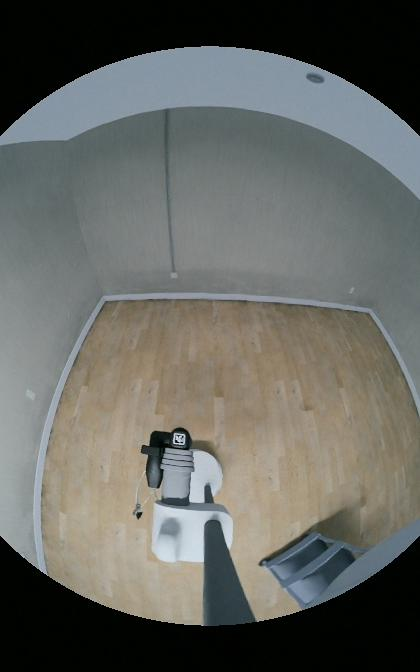

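Scene clock: 324.60 s.
move: r1 moving
r1.base_odometry: x=-3.861 y=-2.661 heading=-2.680
r1.turned_by_wheels: -0.253
r1.turned_by_imu: -0.254
r1.base_tilt: forward=-1.6 right=+1.2
r1.lidar_m: 2.11 2.10 1.75 1.50 1.50 1.74 2.74 2.70 0.92 3.21 3.21 2.50
r1.base_status: rotate_rad moving
r1.joint_positions: lift_m=+0.750 arm_m=+0.000 wrist_yaw_rad=+2.607 wrist_pitch_rad=+0.002 wrist_roll_rad=+0.582 gripper_m=+0.075
r1.joint_status: wrist_yaw_rad moving; wrist_pitch_rad moving; wrist_roll_rad moving; gripper_m moving
r1.measured_speeds: translate_m=-0.002 strafe_m=+0.000 rotate_rad=-0.973 lift_m=+0.000 arm_m=+0.000 wrist_yaw_rad=-1.819 wrist_pitch_rad=+0.000 wrist_roll_rad=+1.820
r1.motor_effort: lift_m=+24(24) arm_m=-4(4) wheel_0=+8(9) wheel_1=+8(9) wheel_2=+5(7)
r1.servo_current: wrist_yaw_rad=78(137) wrist_pitch_rad=39(52) wrist_roll_rad=65(111) gripper_m=72(85)
r1.hand_pose: x=-0.0328 y=+0.2221 z=+0.9272 quat_wxyz=(+0.253, +0.075, +0.277, +0.924) (m; r1's base frame)
r1.wrist_depth_mm: - - - - - - - / - - - - - - - / - - - - - - - / - - - - - - - / - - - - - - - / - - 194 - 190 - - / - - - 151 1863 1537 1336
r2: as last shown
r2.base_tilt: forward=-0.6 right=+0.0
r2.lidar_m: 0.41 0.42 1.71 1.75 2.67 1.69 1.50 1.39 0.85 0.74 0.70 0.45
r2.motor_effort: lift_m=+20(20) arm_m=-4(4) wheel_0=+19(20) wheel_1=-6(7) wheel_2=+17(17)
r2.servo_current: wrist_yaw_rad=52(59) wrist_pitch_rad=46(46) wrist_roll_rad=39(59) gripper_m=124(124)
r2.contact_limits: translate_m 0.8
r2.wrist_depth_mm: - - - 163 220 134 - / - - - 165 224 136 - / - - - 165 226 138 - / - - - 166 229 149 - / - - - 168 232 150 - / - - 183 170 179 140 - / - - - - 211 - -
pictures: none

Scene clock: 326.63 s.
earlier move: r1 done
r1.base_odometry: x=-3.861 y=-2.661 heading=+1.397
r1.turned_by_wheels: -2.207
r1.turned_by_imu: -2.219
r1.base_tilt: forward=-1.6 right=+1.3
r1.lidar_m: 0.88 1.03 3.16 2.65 2.13 2.09 1.95 1.54 1.51 1.66 2.55 2.69
r1.base_status: done
r1.joint_positions: lift_m=+0.750 arm_m=+0.000 wrist_yaw_rad=+0.003 wrist_pitch_rad=+0.002 wrist_roll_rad=+1.569 gripper_m=+0.130
r1.joint_status: all done
r1.measured_speeds: all 0
r1.motor_effort: lift_m=+24(24) arm_m=-4(4) wheel_0=+2(12) wheel_1=+0(9) wheel_2=+1(8)
r1.servo_current: wrist_yaw_rad=46(137) wrist_pitch_rad=39(65) wrist_roll_rad=39(111) gripper_m=46(111)
r1.hand_pose: x=+0.4595 y=-0.0867 z=+0.9272 quat_wxyz=(+0.708, +0.706, +0.002, +0.000) (m; r1's base frame)
r1.wrist_depth_mm: - - - - - 1808 1308 / - - - - - 1863 1308 / - - - - - 1921 1308 / - - - - - 1336 1205 / - - - 960 - 759 - / - 211 1008 1025 189 201 - / - - - 149 - 809 -
r2.base_odometry: x=-3.450 y=+0.213 heading=-2.293
r2.turned_by_wheels: +0.000
r2.turned_by_imu: +0.000
r2.base_tilt: forward=-0.7 right=+0.0
r2.lidar_m: 0.44 0.42 1.76 1.73 2.70 1.71 1.50 1.39 0.87 0.75 0.68 0.45
r2.base_status: not commanded
r2.joint_positions: lift_m=+0.900 arm_m=+0.105 wrist_yaw_rad=+1.530 wrist_pitch_rad=+0.001 wrist_roll_rad=+0.000 gripper_m=-0.028
r2.joint_status: not commanded
r2.measured_speeds: all 0
r2.motor_effort: lift_m=+20(20) arm_m=-4(4) wheel_0=+20(20) wheel_1=-6(7) wheel_2=+17(17)
r2.servo_current: wrist_yaw_rad=52(59) wrist_pitch_rad=39(46) wrist_roll_rad=46(59) gripper_m=117(124)
r2.contact_limits: translate_m 0.8
r2.hand_pose: x=+0.3749 y=+0.2846 z=+1.0777 quat_wxyz=(+0.721, +0.000, +0.000, +0.693) (m; r2's base frame)
r2.wrist_depth_mm: - - - 163 219 134 - / - - - 164 224 136 - / - - - 165 227 138 - / - - - 165 229 148 - / - - - 168 232 150 - / - - 183 169 179 140 - / - - - - 211 - -
wait: 2.03 of 3 s (r1 has come to rest)
pictures: none

Scene clock: 329.63 s.
r1.base_odometry: x=-3.861 y=-2.661 heading=+1.397
r1.turned_by_wheels: +0.000
r1.turned_by_imu: +0.000
r1.base_tilt: forward=-1.6 right=+1.3
r1.lidar_m: 0.88 1.02 3.17 2.64 2.12 2.09 1.96 1.53 1.52 1.68 2.53 2.71
r1.base_status: done
r1.joint_positions: lift_m=+0.750 arm_m=+0.000 wrist_yaw_rad=+0.003 wrist_pitch_rad=+0.002 wrist_roll_rad=+1.569 gripper_m=+0.130
r1.joint_status: all done
r1.measured_speeds: all 0
r1.motor_effort: lift_m=+24(24) arm_m=-4(4) wheel_0=+2(12) wheel_1=+0(9) wheel_2=+1(8)
r1.servo_current: wrist_yaw_rad=46(137) wrist_pitch_rad=39(65) wrist_roll_rad=52(111) gripper_m=46(111)
r1.hand_pose: x=+0.4595 y=-0.0867 z=+0.9272 quat_wxyz=(+0.708, +0.706, +0.002, +0.000) (m; r1's base frame)
r1.wrist_depth_mm: - - - - - 1863 1336 / - - - - - 1863 1308 / - - - - - 1863 1281 / - - - - - 1366 1229 / - - - 960 - 768 - / - 211 991 1008 188 202 - / - - - 149 - 809 -
r2.base_odometry: x=-3.450 y=+0.213 heading=-2.293
r2.turned_by_wheels: +0.000
r2.turned_by_imu: +0.000
r2.base_tilt: forward=-0.6 right=+0.0
r2.lidar_m: 0.43 0.41 1.73 1.76 2.70 1.67 1.49 1.38 0.84 0.75 0.68 0.47
r2.base_status: not commanded
r2.joint_positions: lift_m=+0.900 arm_m=+0.105 wrist_yaw_rad=+1.530 wrist_pitch_rad=+0.001 wrist_roll_rad=+0.000 gripper_m=-0.028
r2.joint_status: not commanded
r2.measured_speeds: all 0
r2.motor_effort: lift_m=+20(20) arm_m=-4(4) wheel_0=+19(20) wheel_1=-6(7) wheel_2=+17(17)
r2.servo_current: wrist_yaw_rad=52(59) wrist_pitch_rad=39(46) wrist_roll_rad=46(59) gripper_m=117(124)
r2.contact_limits: translate_m 0.8
r2.hand_pose: x=+0.3749 y=+0.2846 z=+1.0777 quat_wxyz=(+0.721, +0.000, +0.000, +0.693) (m; r2's base frame)
r2.wrist_depth_mm: - - - 163 219 134 - / - - - 163 224 136 - / - - - 165 228 138 - / - - - 165 229 148 - / - - - 168 232 150 - / - - 183 170 179 140 - / - - - - 211 - -
wait: 3.00 s; at rest by 0.27 s
pictures: r1_head_camera, r1_wrist_camera
Images, in order (width x height): r1_head_camera 420x560, r1_wrist_camera 616x392.

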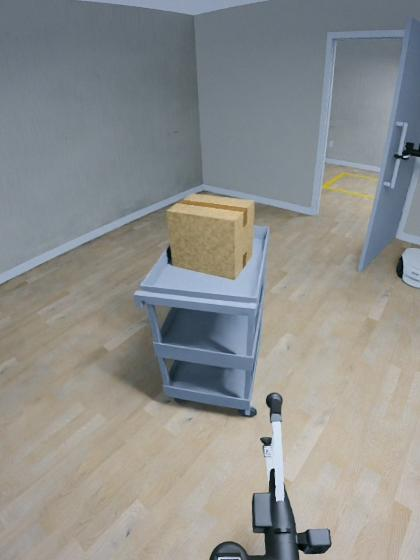

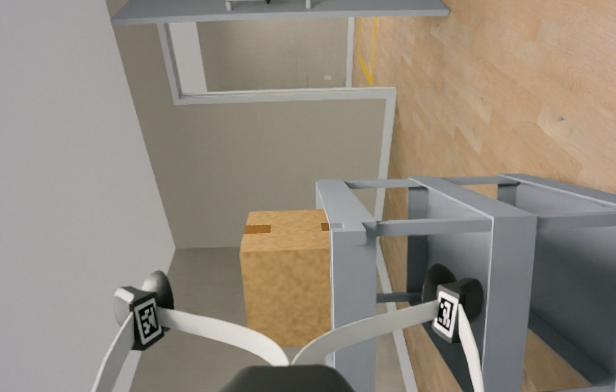

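Request:
move(blocking=false, r1={"base":{"rotate_rad":-0.09},"joints":{"lift_m":0.688,"arm_m":0.165}})

Request:
wait(seconds=2)

Request:
move(blocking=false, r1={"base":{"strafe_m":0.27}})

Request:
wait(seconds=4, cameras=["r1_head_camera", "r1_wrist_camera"])

Scene clock: 341.60 s.
move: r1 moving
r1.base_odometry: x=-3.861 y=-2.661 heading=+1.307
r1.turned_by_wheels: -0.090
r1.turned_by_imu: -0.090
r1.base_tilt: forward=-1.6 right=+1.3
r1.lidar_m: 0.92 0.98 3.17 2.87 2.15 2.10 2.11 1.57 1.50 1.57 2.27 2.69
r1.base_status: rotate_rad moving
r1.joint_positions: lift_m=+0.713 arm_m=+0.051 wrist_yaw_rad=+0.002 wrist_pitch_rad=+0.002 wrist_roll_rad=+1.569 gripper_m=+0.130
r1.joint_status: lift_m moving; arm_m moving
r1.measured_speeds: translate_m=+0.000 strafe_m=+0.000 rotate_rad=+0.000 lift_m=-0.128 arm_m=+0.195 wrist_yaw_rad=+0.000 wrist_pitch_rad=+0.000 wrist_roll_rad=+0.000
r1.motor_effort: lift_m=+11(23) arm_m=+4(6) wheel_0=+4(8) wheel_1=+1(6) wheel_2=+1(6)
r1.servo_current: wrist_yaw_rad=46(65) wrist_pitch_rad=46(46) wrist_roll_rad=46(59) gripper_m=46(46)
r1.hand_pose: x=+0.5102 y=-0.0868 z=+0.8908 quat_wxyz=(+0.708, +0.706, +0.001, +0.000) (m; r1's base frame)
r1.wrist_depth_mm: - - - - - 1708 1229 / - - - - - 1808 1281 / - - - - - 1808 1255 / - - - - - 1863 1205 / - - - 1060 - 1060 - / - 211 917 917 193 199 - / - - - 140 1281 178 -
r2: as last shown
r2.lidar_m: 0.44 0.43 1.71 1.78 2.67 1.69 1.47 1.38 0.86 0.75 0.69 0.47
r2.motor_effort: lift_m=+20(20) arm_m=-4(4) wheel_0=+19(20) wheel_1=-6(7) wheel_2=+17(18)
r2.servo_current: wrist_yaw_rad=52(59) wrist_pitch_rad=39(52) wrist_roll_rad=46(52) gripper_m=124(124)
r2.contact_limits: translate_m 0.8
r2.wrist_depth_mm: - - - 163 219 134 - / - - - 164 224 136 - / - - - 165 228 138 - / - - - 166 230 149 - / - - - 168 231 149 - / - - 184 170 179 140 - / - - - - 211 - -
pictures: none

Scene clock: 342.67 s.
earlier move: r1 done
r1.base_odometry: x=-3.861 y=-2.661 heading=+1.307
r1.turned_by_wheels: +0.000
r1.turned_by_imu: +0.000
r1.base_tilt: forward=-1.6 right=+1.3
r1.lidar_m: 0.90 0.97 3.17 2.90 2.15 2.09 2.10 1.57 1.52 1.59 2.29 2.69
r1.base_status: done
r1.joint_positions: lift_m=+0.688 arm_m=+0.165 wrist_yaw_rad=+0.002 wrist_pitch_rad=+0.002 wrist_roll_rad=+1.569 gripper_m=+0.130
r1.joint_status: all done
r1.measured_speeds: all 0
r1.motor_effort: lift_m=+12(23) arm_m=+4(6) wheel_0=+3(8) wheel_1=+2(6) wheel_2=+1(6)
r1.servo_current: wrist_yaw_rad=52(65) wrist_pitch_rad=39(46) wrist_roll_rad=46(65) gripper_m=46(46)
r1.hand_pose: x=+0.6244 y=-0.0868 z=+0.8661 quat_wxyz=(+0.708, +0.706, +0.001, +0.000) (m; r1's base frame)
r1.wrist_depth_mm: - - - - - 1756 1229 / - - - - - 1756 1205 / - - - - - 1808 1229 / - - - - - 1808 1182 / - - - 904 - - 597 / - 211 778 798 210 200 597 / - - 854 141 1182 - -
r2.base_odometry: x=-3.450 y=+0.213 heading=-2.293
r2.turned_by_wheels: +0.000
r2.turned_by_imu: +0.000
r2.base_tilt: forward=-0.7 right=+0.0
r2.lidar_m: 0.42 0.40 1.75 1.75 2.71 1.71 1.47 1.37 0.86 0.76 0.70 0.46
r2.base_status: not commanded
r2.joint_positions: lift_m=+0.900 arm_m=+0.105 wrist_yaw_rad=+1.530 wrist_pitch_rad=+0.001 wrist_roll_rad=+0.000 gripper_m=-0.028
r2.joint_status: not commanded
r2.measured_speeds: all 0
r2.motor_effort: lift_m=+20(20) arm_m=-4(4) wheel_0=+20(20) wheel_1=-6(7) wheel_2=+17(18)
r2.servo_current: wrist_yaw_rad=46(59) wrist_pitch_rad=33(52) wrist_roll_rad=52(59) gripper_m=117(124)
r2.contact_limits: translate_m 0.8
r2.hand_pose: x=+0.3749 y=+0.2846 z=+1.0777 quat_wxyz=(+0.721, +0.000, +0.000, +0.693) (m; r2's base frame)
r2.wrist_depth_mm: - - - 164 218 134 - / - - - 165 224 136 - / - - - 165 228 138 - / - - - 165 229 148 - / - - - 168 230 150 - / - - 184 170 179 140 - / - - - - 211 - -
wait: 1.07 of 2 s (r1 has come to rest)
pictures: none

Scene clock: 343.17 s.
move: r1 moving
r1.base_odometry: x=-3.896 y=-2.651 heading=+1.307
r1.turned_by_wheels: +0.000
r1.turned_by_imu: +0.000
r1.base_tilt: forward=-1.6 right=+1.3
r1.lidar_m: 0.89 0.98 3.15 2.84 2.14 2.09 2.14 1.62 1.55 1.63 2.30 2.74
r1.base_status: strafe_m moving
r1.joint_positions: lift_m=+0.688 arm_m=+0.165 wrist_yaw_rad=+0.002 wrist_pitch_rad=+0.002 wrist_roll_rad=+1.569 gripper_m=+0.130
r1.joint_status: not commanded
r1.measured_speeds: translate_m=-0.001 strafe_m=+0.141 rotate_rad=+0.003 lift_m=+0.000 arm_m=+0.000 wrist_yaw_rad=+0.000 wrist_pitch_rad=+0.000 wrist_roll_rad=+0.000
r1.motor_effort: lift_m=+12(12) arm_m=+4(5) wheel_0=-10(10) wheel_1=+9(10) wheel_2=+1(1)
r1.servo_current: wrist_yaw_rad=33(72) wrist_pitch_rad=39(52) wrist_roll_rad=39(65) gripper_m=39(46)
r1.hand_pose: x=+0.6244 y=-0.0868 z=+0.8661 quat_wxyz=(+0.708, +0.706, +0.001, +0.000) (m; r1's base frame)
r1.wrist_depth_mm: - - - - - 1661 1229 / - - - - - 1708 1182 / - - - - - 1756 1229 / - - - - - 1808 1205 / - - 976 809 591 597 - / - 211 778 778 210 199 603 / - - 854 141 - - -
r2: as last shown
r2.lidar_m: 0.40 0.42 1.73 1.75 2.75 1.69 1.51 1.37 0.85 0.77 0.68 0.44
r2.motor_effort: lift_m=+20(20) arm_m=-4(4) wheel_0=+19(20) wheel_1=-6(6) wheel_2=+17(18)
r2.servo_current: wrist_yaw_rad=46(52) wrist_pitch_rad=39(46) wrist_roll_rad=39(59) gripper_m=124(124)
r2.contact_limits: translate_m 0.8
r2.wrist_depth_mm: - - - 163 218 134 - / - - - 164 224 136 - / - - - 166 227 138 - / - - - 165 230 148 - / - - - 168 232 149 - / - - 184 170 179 140 - / - - - - 211 - -
pictures: none

Scene clock: 344.90 s.
earlier move: r1 done
r1.base_odometry: x=-4.121 y=-2.590 heading=+1.307
r1.turned_by_wheels: +0.000
r1.turned_by_imu: +0.001
r1.base_tilt: forward=-1.6 right=+1.3
r1.lidar_m: 0.92 3.07 2.95 2.70 2.01 1.95 2.07 1.79 1.73 1.84 2.61 0.93
r1.base_status: done
r1.joint_positions: lift_m=+0.688 arm_m=+0.165 wrist_yaw_rad=+0.002 wrist_pitch_rad=+0.002 wrist_roll_rad=+1.569 gripper_m=+0.130
r1.joint_status: not commanded
r1.measured_speeds: all 0
r1.motor_effort: lift_m=+13(13) arm_m=+5(5) wheel_0=+1(11) wheel_1=-1(12) wheel_2=+0(1)
r1.servo_current: wrist_yaw_rad=52(72) wrist_pitch_rad=39(52) wrist_roll_rad=59(65) gripper_m=39(46)
r1.hand_pose: x=+0.6244 y=-0.0868 z=+0.8661 quat_wxyz=(+0.708, +0.706, +0.001, +0.000) (m; r1's base frame)
r1.wrist_depth_mm: - - - - - 1708 1205 / - - - - - 1537 1160 / - - - 585 - - 597 / - - 809 591 - - 609 / - - 854 842 - - 627 / - 211 891 891 - 197 1138 / - - - 147 - 1708 1182
r2.base_odometry: x=-3.450 y=+0.213 heading=-2.293
r2.turned_by_wheels: +0.000
r2.turned_by_imu: +0.000
r2.base_tilt: forward=-0.7 right=+0.0
r2.lidar_m: 0.42 0.42 1.72 1.77 2.70 1.69 1.50 1.38 0.85 0.74 0.70 0.48
r2.base_status: not commanded
r2.joint_positions: lift_m=+0.900 arm_m=+0.105 wrist_yaw_rad=+1.530 wrist_pitch_rad=+0.001 wrist_roll_rad=+0.000 gripper_m=-0.028
r2.joint_status: not commanded
r2.measured_speeds: all 0
r2.motor_effort: lift_m=+20(20) arm_m=-4(4) wheel_0=+19(20) wheel_1=-6(7) wheel_2=+17(18)
r2.servo_current: wrist_yaw_rad=46(59) wrist_pitch_rad=33(46) wrist_roll_rad=39(59) gripper_m=117(124)
r2.contact_limits: translate_m 0.8
r2.hand_pose: x=+0.3749 y=+0.2846 z=+1.0777 quat_wxyz=(+0.721, +0.000, +0.000, +0.693) (m; r2's base frame)
r2.wrist_depth_mm: - - - 163 218 134 - / - - - 164 224 136 - / - - - 165 227 138 - / - - - 165 230 149 - / - - - 168 232 150 - / - - 183 170 180 140 - / - - - - 211 - -
wait: 1.73 of 4 s (r1 has come to rest)
pictures: r1_head_camera, r1_wrist_camera
Images, in order (width x height): r1_head_camera 420x560, r1_wrist_camera 616x392.

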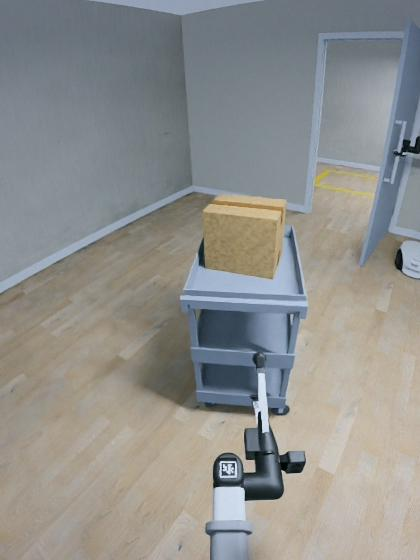

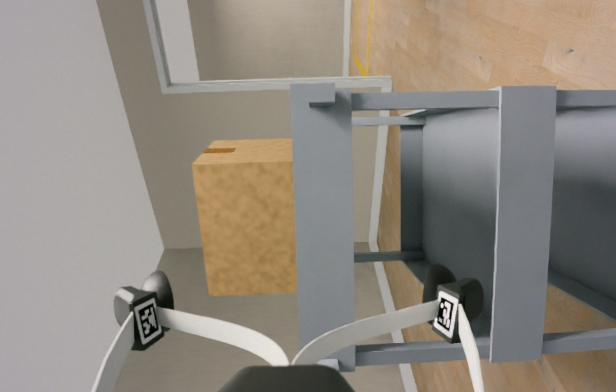

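Request:
move(blocking=false, r1={"base":{"translate_m":0.3,"strafe_m":-0.015},"pace":"slow","contact_limits":{"translate_m":0.3}})

Request:
wait(seconds=5, cameras=["r1_head_camera", "r1_wrist_camera"])

Scene clock: 354.00 s.
move: r1 moving
r1.base_odometry: x=-4.117 y=-2.578 heading=+1.307
r1.turned_by_wheels: +0.000
r1.turned_by_imu: +0.000
r1.base_tilt: forward=-1.6 right=+1.3
r1.lidar_m: 0.90 3.07 2.94 2.67 2.01 1.96 2.08 1.80 1.75 1.86 2.62 0.96
r1.base_status: translate_m moving; strafe_m moving
r1.joint_positions: lift_m=+0.688 arm_m=+0.165 wrist_yaw_rad=+0.002 wrist_pitch_rad=+0.002 wrist_roll_rad=+1.569 gripper_m=+0.130
r1.joint_status: not commanded
r1.measured_speeds: translate_m=+0.048 strafe_m=-0.003 rotate_rad=+0.001 lift_m=+0.000 arm_m=+0.000 wrist_yaw_rad=+0.000 wrist_pitch_rad=+0.000 wrist_roll_rad=+0.000
r1.motor_effort: lift_m=+13(13) arm_m=+4(5) wheel_0=+5(7) wheel_1=+5(6) wheel_2=-6(7)
r1.servo_current: wrist_yaw_rad=46(72) wrist_pitch_rad=46(46) wrist_roll_rad=39(52) gripper_m=39(46)
r1.contact_limits: translate_m 0.3
r1.hand_pose: x=+0.6244 y=-0.0868 z=+0.8661 quat_wxyz=(+0.708, +0.706, +0.001, +0.000) (m; r1's base frame)
r1.wrist_depth_mm: - - - - - 1661 1205 / - - - - - 1499 1118 / - - - 574 - - 585 / - - 798 585 - - 597 / - - 842 842 - - 603 / - 211 866 866 - 196 1160 / - - - 147 - 1756 -
r2: as last shown
r2.lidar_m: 0.42 0.43 1.74 1.78 2.68 1.69 1.51 1.38 0.84 0.76 0.68 0.47
r2.motor_effort: lift_m=+20(20) arm_m=-4(4) wheel_0=+19(20) wheel_1=-6(7) wheel_2=+17(17)
r2.servo_current: wrist_yaw_rad=46(59) wrist_pitch_rad=39(46) wrist_roll_rad=39(52) gripper_m=117(124)
r2.contact_limits: translate_m 0.8
r2.wrist_depth_mm: - - - 163 218 134 - / - - - 164 223 136 - / - - - 165 228 138 - / - - - 166 229 148 - / - - - 168 231 150 - / - - 185 170 180 140 - / - - - - 211 - -
pictures: none

Scene clock: 357.80 s.
earlier move: r1 done
r1.base_odometry: x=-4.029 y=-2.305 heading=+1.307
r1.turned_by_wheels: +0.000
r1.turned_by_imu: +0.000
r1.base_tilt: forward=-1.6 right=+1.2
r1.lidar_m: 0.64 2.91 2.81 2.99 2.25 2.20 2.34 1.96 1.88 2.01 2.83 0.63
r1.base_status: done
r1.joint_positions: lift_m=+0.688 arm_m=+0.165 wrist_yaw_rad=+0.002 wrist_pitch_rad=+0.002 wrist_roll_rad=+1.569 gripper_m=+0.130
r1.joint_status: not commanded
r1.measured_speeds: all 0
r1.motor_effort: lift_m=+13(13) arm_m=+4(5) wheel_0=+2(8) wheel_1=+3(6) wheel_2=-2(7)
r1.servo_current: wrist_yaw_rad=52(72) wrist_pitch_rad=33(52) wrist_roll_rad=52(72) gripper_m=52(52)
r1.contact_limits: translate_m 0.3
r1.hand_pose: x=+0.6244 y=-0.0868 z=+0.8661 quat_wxyz=(+0.708, +0.706, +0.001, +0.000) (m; r1's base frame)
r1.wrist_depth_mm: - - - 232 291 293 294 / - - - - 291 1708 - / - - 585 492 294 - - / - - 508 496 301 - - / - - 535 530 307 - - / - 211 554 250 192 195 - / - - - 147 319 1863 -
r2.base_odometry: x=-3.450 y=+0.213 heading=-2.293
r2.turned_by_wheels: +0.000
r2.turned_by_imu: +0.001
r2.base_tilt: forward=-0.7 right=+0.0
r2.lidar_m: 0.43 0.42 1.72 1.78 2.71 1.71 1.49 1.38 0.88 0.76 0.71 0.47
r2.base_status: not commanded
r2.joint_positions: lift_m=+0.900 arm_m=+0.105 wrist_yaw_rad=+1.530 wrist_pitch_rad=+0.001 wrist_roll_rad=+0.000 gripper_m=-0.028
r2.joint_status: not commanded
r2.measured_speeds: all 0
r2.motor_effort: lift_m=+20(20) arm_m=-4(4) wheel_0=+19(20) wheel_1=-6(7) wheel_2=+17(17)
r2.servo_current: wrist_yaw_rad=46(59) wrist_pitch_rad=46(46) wrist_roll_rad=46(59) gripper_m=117(124)
r2.contact_limits: translate_m 0.8
r2.hand_pose: x=+0.3749 y=+0.2846 z=+1.0777 quat_wxyz=(+0.721, +0.000, +0.000, +0.693) (m; r2's base frame)
r2.wrist_depth_mm: - - - 163 219 134 - / - - - 164 224 136 - / - - - 165 227 138 - / - - - 165 229 148 - / - - - 167 231 150 - / - - 184 170 180 140 - / - - - - 211 - -
wait: 3.80 of 5 s (r1 has come to rest)
pictures: r1_head_camera, r1_wrist_camera
Images, in order (width x height): r1_head_camera 420x560, r1_wrist_camera 616x392.

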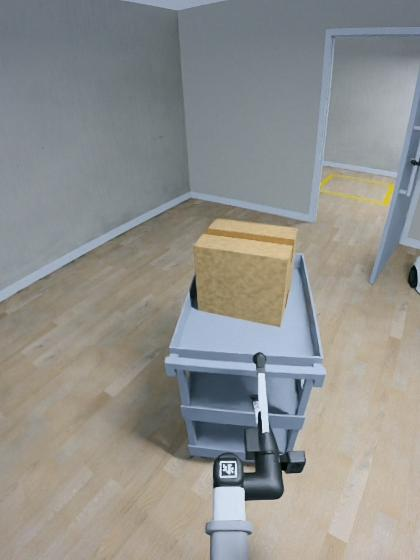

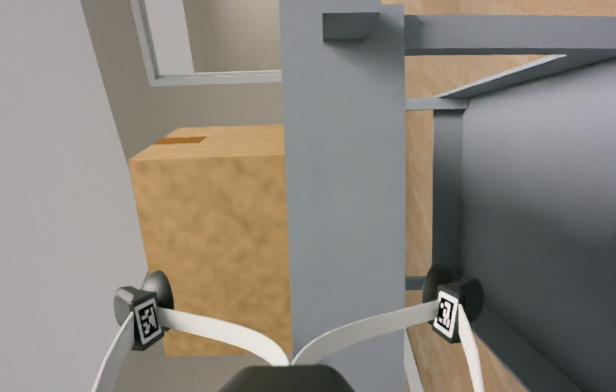

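Request:
move(blocking=false, r1={"base":{"translate_m":0.08,"strafe_m":0.012},"pace":"slow","contact_limits":{"translate_m":0.3}})

Request:
wait(seconds=3)

Request:
move(blocking=false, r1={"joints":{"gripper_m":-0.03}})

Request:
wait(seconds=3, cameras=["r1_head_camera", "r1_wrist_camera"])

Scene clock: 367.37 s.
move: r1 moving
r1.base_odometry: x=-4.027 y=-2.292 heading=+1.308
r1.turned_by_wheels: +0.000
r1.turned_by_imu: +0.000
r1.base_tilt: forward=-1.6 right=+1.3
r1.lidar_m: 0.62 2.89 2.79 2.98 2.30 2.22 2.35 1.97 1.90 1.99 2.83 0.63
r1.base_status: translate_m moving; strafe_m moving
r1.joint_positions: lift_m=+0.688 arm_m=+0.165 wrist_yaw_rad=+0.002 wrist_pitch_rad=+0.002 wrist_roll_rad=+1.569 gripper_m=+0.130
r1.joint_status: not commanded
r1.measured_speeds: translate_m=+0.049 strafe_m=+0.007 rotate_rad=+0.001 lift_m=+0.000 arm_m=+0.000 wrist_yaw_rad=+0.000 wrist_pitch_rad=+0.000 wrist_roll_rad=+0.000
r1.motor_effort: lift_m=+13(13) arm_m=+4(5) wheel_0=+6(6) wheel_1=+3(6) wheel_2=-7(7)
r1.servo_current: wrist_yaw_rad=52(65) wrist_pitch_rad=46(52) wrist_roll_rad=59(65) gripper_m=46(46)
r1.contact_limits: translate_m 0.3
r1.hand_pose: x=+0.6244 y=-0.0868 z=+0.8661 quat_wxyz=(+0.708, +0.706, +0.001, +0.000) (m; r1's base frame)
r1.wrist_depth_mm: - - - 223 276 282 283 / - - - - 279 1708 - / - - 559 484 285 - - / - - 496 229 290 - - / - - 517 234 294 - - / - 211 539 237 210 195 - / - - - 147 309 1863 -
r2: as last shown
r2.turned_by_imu: +0.000
r2.base_tilt: forward=-0.6 right=+0.0
r2.lidar_m: 0.42 0.42 1.72 1.76 2.70 1.69 1.49 1.39 0.86 0.74 0.69 0.48
r2.motor_effort: lift_m=+20(20) arm_m=-4(4) wheel_0=+19(20) wheel_1=-6(6) wheel_2=+17(17)
r2.servo_current: wrist_yaw_rad=39(52) wrist_pitch_rad=39(46) wrist_roll_rad=65(65) gripper_m=124(124)
r2.contact_limits: translate_m 0.8
r2.wrist_depth_mm: - - - 163 220 134 - / - - - 164 224 136 - / - - - 166 227 138 - / - - - 165 229 149 - / - - - 168 232 149 - / - - 184 170 179 140 - / - - - - 211 - -
pictures: none

Scene clock: 368.93 s.
earlier move: r1 done
r1.base_odometry: x=-4.020 y=-2.224 heading=+1.308
r1.turned_by_wheels: +0.000
r1.turned_by_imu: +0.000
r1.base_tilt: forward=-1.5 right=+1.3
r1.lidar_m: 0.56 0.62 2.76 2.93 2.33 2.26 2.41 1.99 1.94 2.07 2.70 0.56
r1.base_status: done
r1.joint_positions: lift_m=+0.688 arm_m=+0.165 wrist_yaw_rad=+0.002 wrist_pitch_rad=+0.002 wrist_roll_rad=+1.569 gripper_m=+0.130
r1.joint_status: not commanded
r1.measured_speeds: all 0
r1.motor_effort: lift_m=+13(13) arm_m=+4(5) wheel_0=+3(8) wheel_1=+4(8) wheel_2=-2(7)
r1.servo_current: wrist_yaw_rad=72(78) wrist_pitch_rad=39(52) wrist_roll_rad=39(65) gripper_m=46(46)
r1.contact_limits: translate_m 0.3
r1.hand_pose: x=+0.6244 y=-0.0868 z=+0.8661 quat_wxyz=(+0.708, +0.706, +0.001, +0.000) (m; r1's base frame)
r1.wrist_depth_mm: - - - - 211 1576 1182 / - - - - 215 - - / - 473 418 413 218 - - / - 427 430 162 221 - - / - 459 459 165 227 - - / - 211 469 169 229 196 - / - - 508 147 236 1708 -
r2.base_odometry: x=-3.450 y=+0.213 heading=-2.293
r2.turned_by_wheels: +0.000
r2.turned_by_imu: +0.000
r2.base_tilt: forward=-0.6 right=+0.0
r2.lidar_m: 0.42 0.41 1.73 1.79 2.70 1.69 1.49 1.36 0.87 0.74 0.69 0.46
r2.base_status: not commanded
r2.joint_positions: lift_m=+0.900 arm_m=+0.105 wrist_yaw_rad=+1.530 wrist_pitch_rad=+0.001 wrist_roll_rad=+0.000 gripper_m=-0.028
r2.joint_status: not commanded
r2.measured_speeds: all 0
r2.motor_effort: lift_m=+20(20) arm_m=-4(4) wheel_0=+19(20) wheel_1=-6(6) wheel_2=+17(17)
r2.servo_current: wrist_yaw_rad=39(59) wrist_pitch_rad=39(46) wrist_roll_rad=39(65) gripper_m=124(124)
r2.contact_limits: translate_m 0.8
r2.hand_pose: x=+0.3749 y=+0.2846 z=+1.0777 quat_wxyz=(+0.721, +0.000, +0.000, +0.693) (m; r2's base frame)
r2.wrist_depth_mm: - - - 163 219 134 - / - - - 164 224 136 - / - - - 165 227 138 - / - - - 165 229 148 - / - - - 168 232 149 - / - - 185 170 179 140 - / - - - - 211 - -
wait: 1.57 of 3 s (r1 has come to rest)
pictures: none

Scene clock: 369.43 s.
move: r1 moving
r1.base_odometry: x=-4.020 y=-2.224 heading=+1.308
r1.turned_by_wheels: +0.000
r1.turned_by_imu: +0.000
r1.base_tilt: forward=-1.6 right=+1.2
r1.lidar_m: 0.56 0.62 2.75 2.93 2.34 2.27 2.41 1.99 1.95 2.07 2.65 0.56
r1.base_status: not commanded
r1.joint_positions: lift_m=+0.688 arm_m=+0.165 wrist_yaw_rad=+0.002 wrist_pitch_rad=+0.002 wrist_roll_rad=+1.569 gripper_m=+0.117
r1.joint_status: gripper_m moving
r1.measured_speeds: translate_m=+0.000 strafe_m=+0.000 rotate_rad=+0.000 lift_m=+0.000 arm_m=+0.000 wrist_yaw_rad=+0.000 wrist_pitch_rad=+0.000 wrist_roll_rad=+0.001
r1.motor_effort: lift_m=+13(13) arm_m=+4(4) wheel_0=+3(3) wheel_1=+4(4) wheel_2=-2(2)
r1.servo_current: wrist_yaw_rad=46(65) wrist_pitch_rad=46(46) wrist_roll_rad=52(59) gripper_m=91(104)
r1.contact_limits: translate_m 0.3
r1.hand_pose: x=+0.6244 y=-0.0868 z=+0.8661 quat_wxyz=(+0.708, +0.706, +0.001, +0.000) (m; r1's base frame)
r1.wrist_depth_mm: - - - - 212 1576 1205 / - - - - 215 - - / - 473 418 413 220 - - / - 430 430 163 223 - - / - 449 455 165 228 - - / - 469 469 168 229 188 - / - 504 512 145 237 1661 -
r2: as last shown
r2.lidar_m: 0.42 0.42 1.72 1.79 2.66 1.70 1.48 1.36 0.86 0.76 0.69 0.48
r2.motor_effort: lift_m=+20(20) arm_m=-4(4) wheel_0=+19(20) wheel_1=-6(7) wheel_2=+17(17)
r2.servo_current: wrist_yaw_rad=46(59) wrist_pitch_rad=33(46) wrist_roll_rad=46(52) gripper_m=124(124)
r2.contact_limits: translate_m 0.8
r2.wrist_depth_mm: - - - 163 219 134 - / - - - 164 224 136 - / - - - 165 227 138 - / - - - 165 229 148 - / - - - 168 232 150 - / - - 184 170 179 140 - / - - - - 211 - -
pictures: none

Scene clock: 371.30 s.
earlier move: r1 done
r1.base_odometry: x=-4.020 y=-2.224 heading=+1.308
r1.turned_by_wheels: +0.000
r1.turned_by_imu: +0.000
r1.base_tilt: forward=-1.6 right=+1.3
r1.lidar_m: 0.56 0.63 2.75 2.92 2.33 2.26 2.39 2.02 1.94 2.09 2.66 0.56
r1.base_status: not commanded
r1.joint_positions: lift_m=+0.688 arm_m=+0.165 wrist_yaw_rad=+0.001 wrist_pitch_rad=+0.012 wrist_roll_rad=+1.570 gripper_m=-0.029
r1.joint_status: all done
r1.measured_speeds: all 0
r1.motor_effort: lift_m=+19(19) arm_m=-4(5) wheel_0=+1(4) wheel_1=+2(4) wheel_2=+1(4)
r1.servo_current: wrist_yaw_rad=52(72) wrist_pitch_rad=72(117) wrist_roll_rad=33(65) gripper_m=85(215)
r1.contact_limits: translate_m 0.3
r1.hand_pose: x=+0.6243 y=-0.0873 z=+0.8626 quat_wxyz=(+0.707, +0.707, +0.005, -0.004) (m; r1's base frame)
r1.wrist_depth_mm: - - - 215 216 1576 1281 / - - - 217 220 1576 - / - 466 459 223 224 - - / - 427 430 224 228 - - / - 452 449 168 230 - - / - 477 187 201 182 - - / - 154 504 160 238 133 -
r2.base_odometry: x=-3.450 y=+0.213 heading=-2.293
r2.turned_by_wheels: +0.000
r2.turned_by_imu: +0.000
r2.base_tilt: forward=-0.7 right=+0.0
r2.lidar_m: 0.42 0.42 1.71 1.77 2.68 1.68 1.50 1.36 0.85 0.74 0.70 0.47
r2.base_status: not commanded
r2.joint_positions: lift_m=+0.900 arm_m=+0.105 wrist_yaw_rad=+1.530 wrist_pitch_rad=+0.001 wrist_roll_rad=+0.000 gripper_m=-0.028
r2.joint_status: not commanded
r2.measured_speeds: all 0
r2.motor_effort: lift_m=+20(20) arm_m=-4(4) wheel_0=+19(20) wheel_1=-6(7) wheel_2=+17(17)
r2.servo_current: wrist_yaw_rad=46(65) wrist_pitch_rad=39(52) wrist_roll_rad=59(59) gripper_m=124(124)
r2.contact_limits: translate_m 0.8
r2.hand_pose: x=+0.3749 y=+0.2846 z=+1.0777 quat_wxyz=(+0.721, +0.000, +0.000, +0.693) (m; r2's base frame)
r2.wrist_depth_mm: - - - 164 219 134 - / - - - 164 223 136 - / - - - 165 227 138 - / - - - 165 230 149 - / - - - 168 232 149 - / - - 184 170 179 140 - / - - - - 211 - -
wait: 1.87 of 3 s (r1 has come to rest)
pictures: r1_head_camera, r1_wrist_camera
Images, in order (width x height): r1_head_camera 420x560, r1_wrist_camera 616x392.

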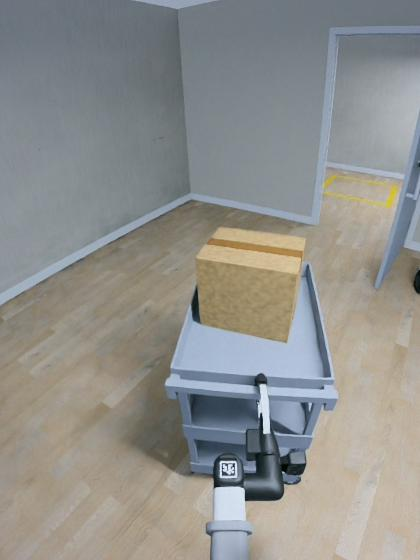

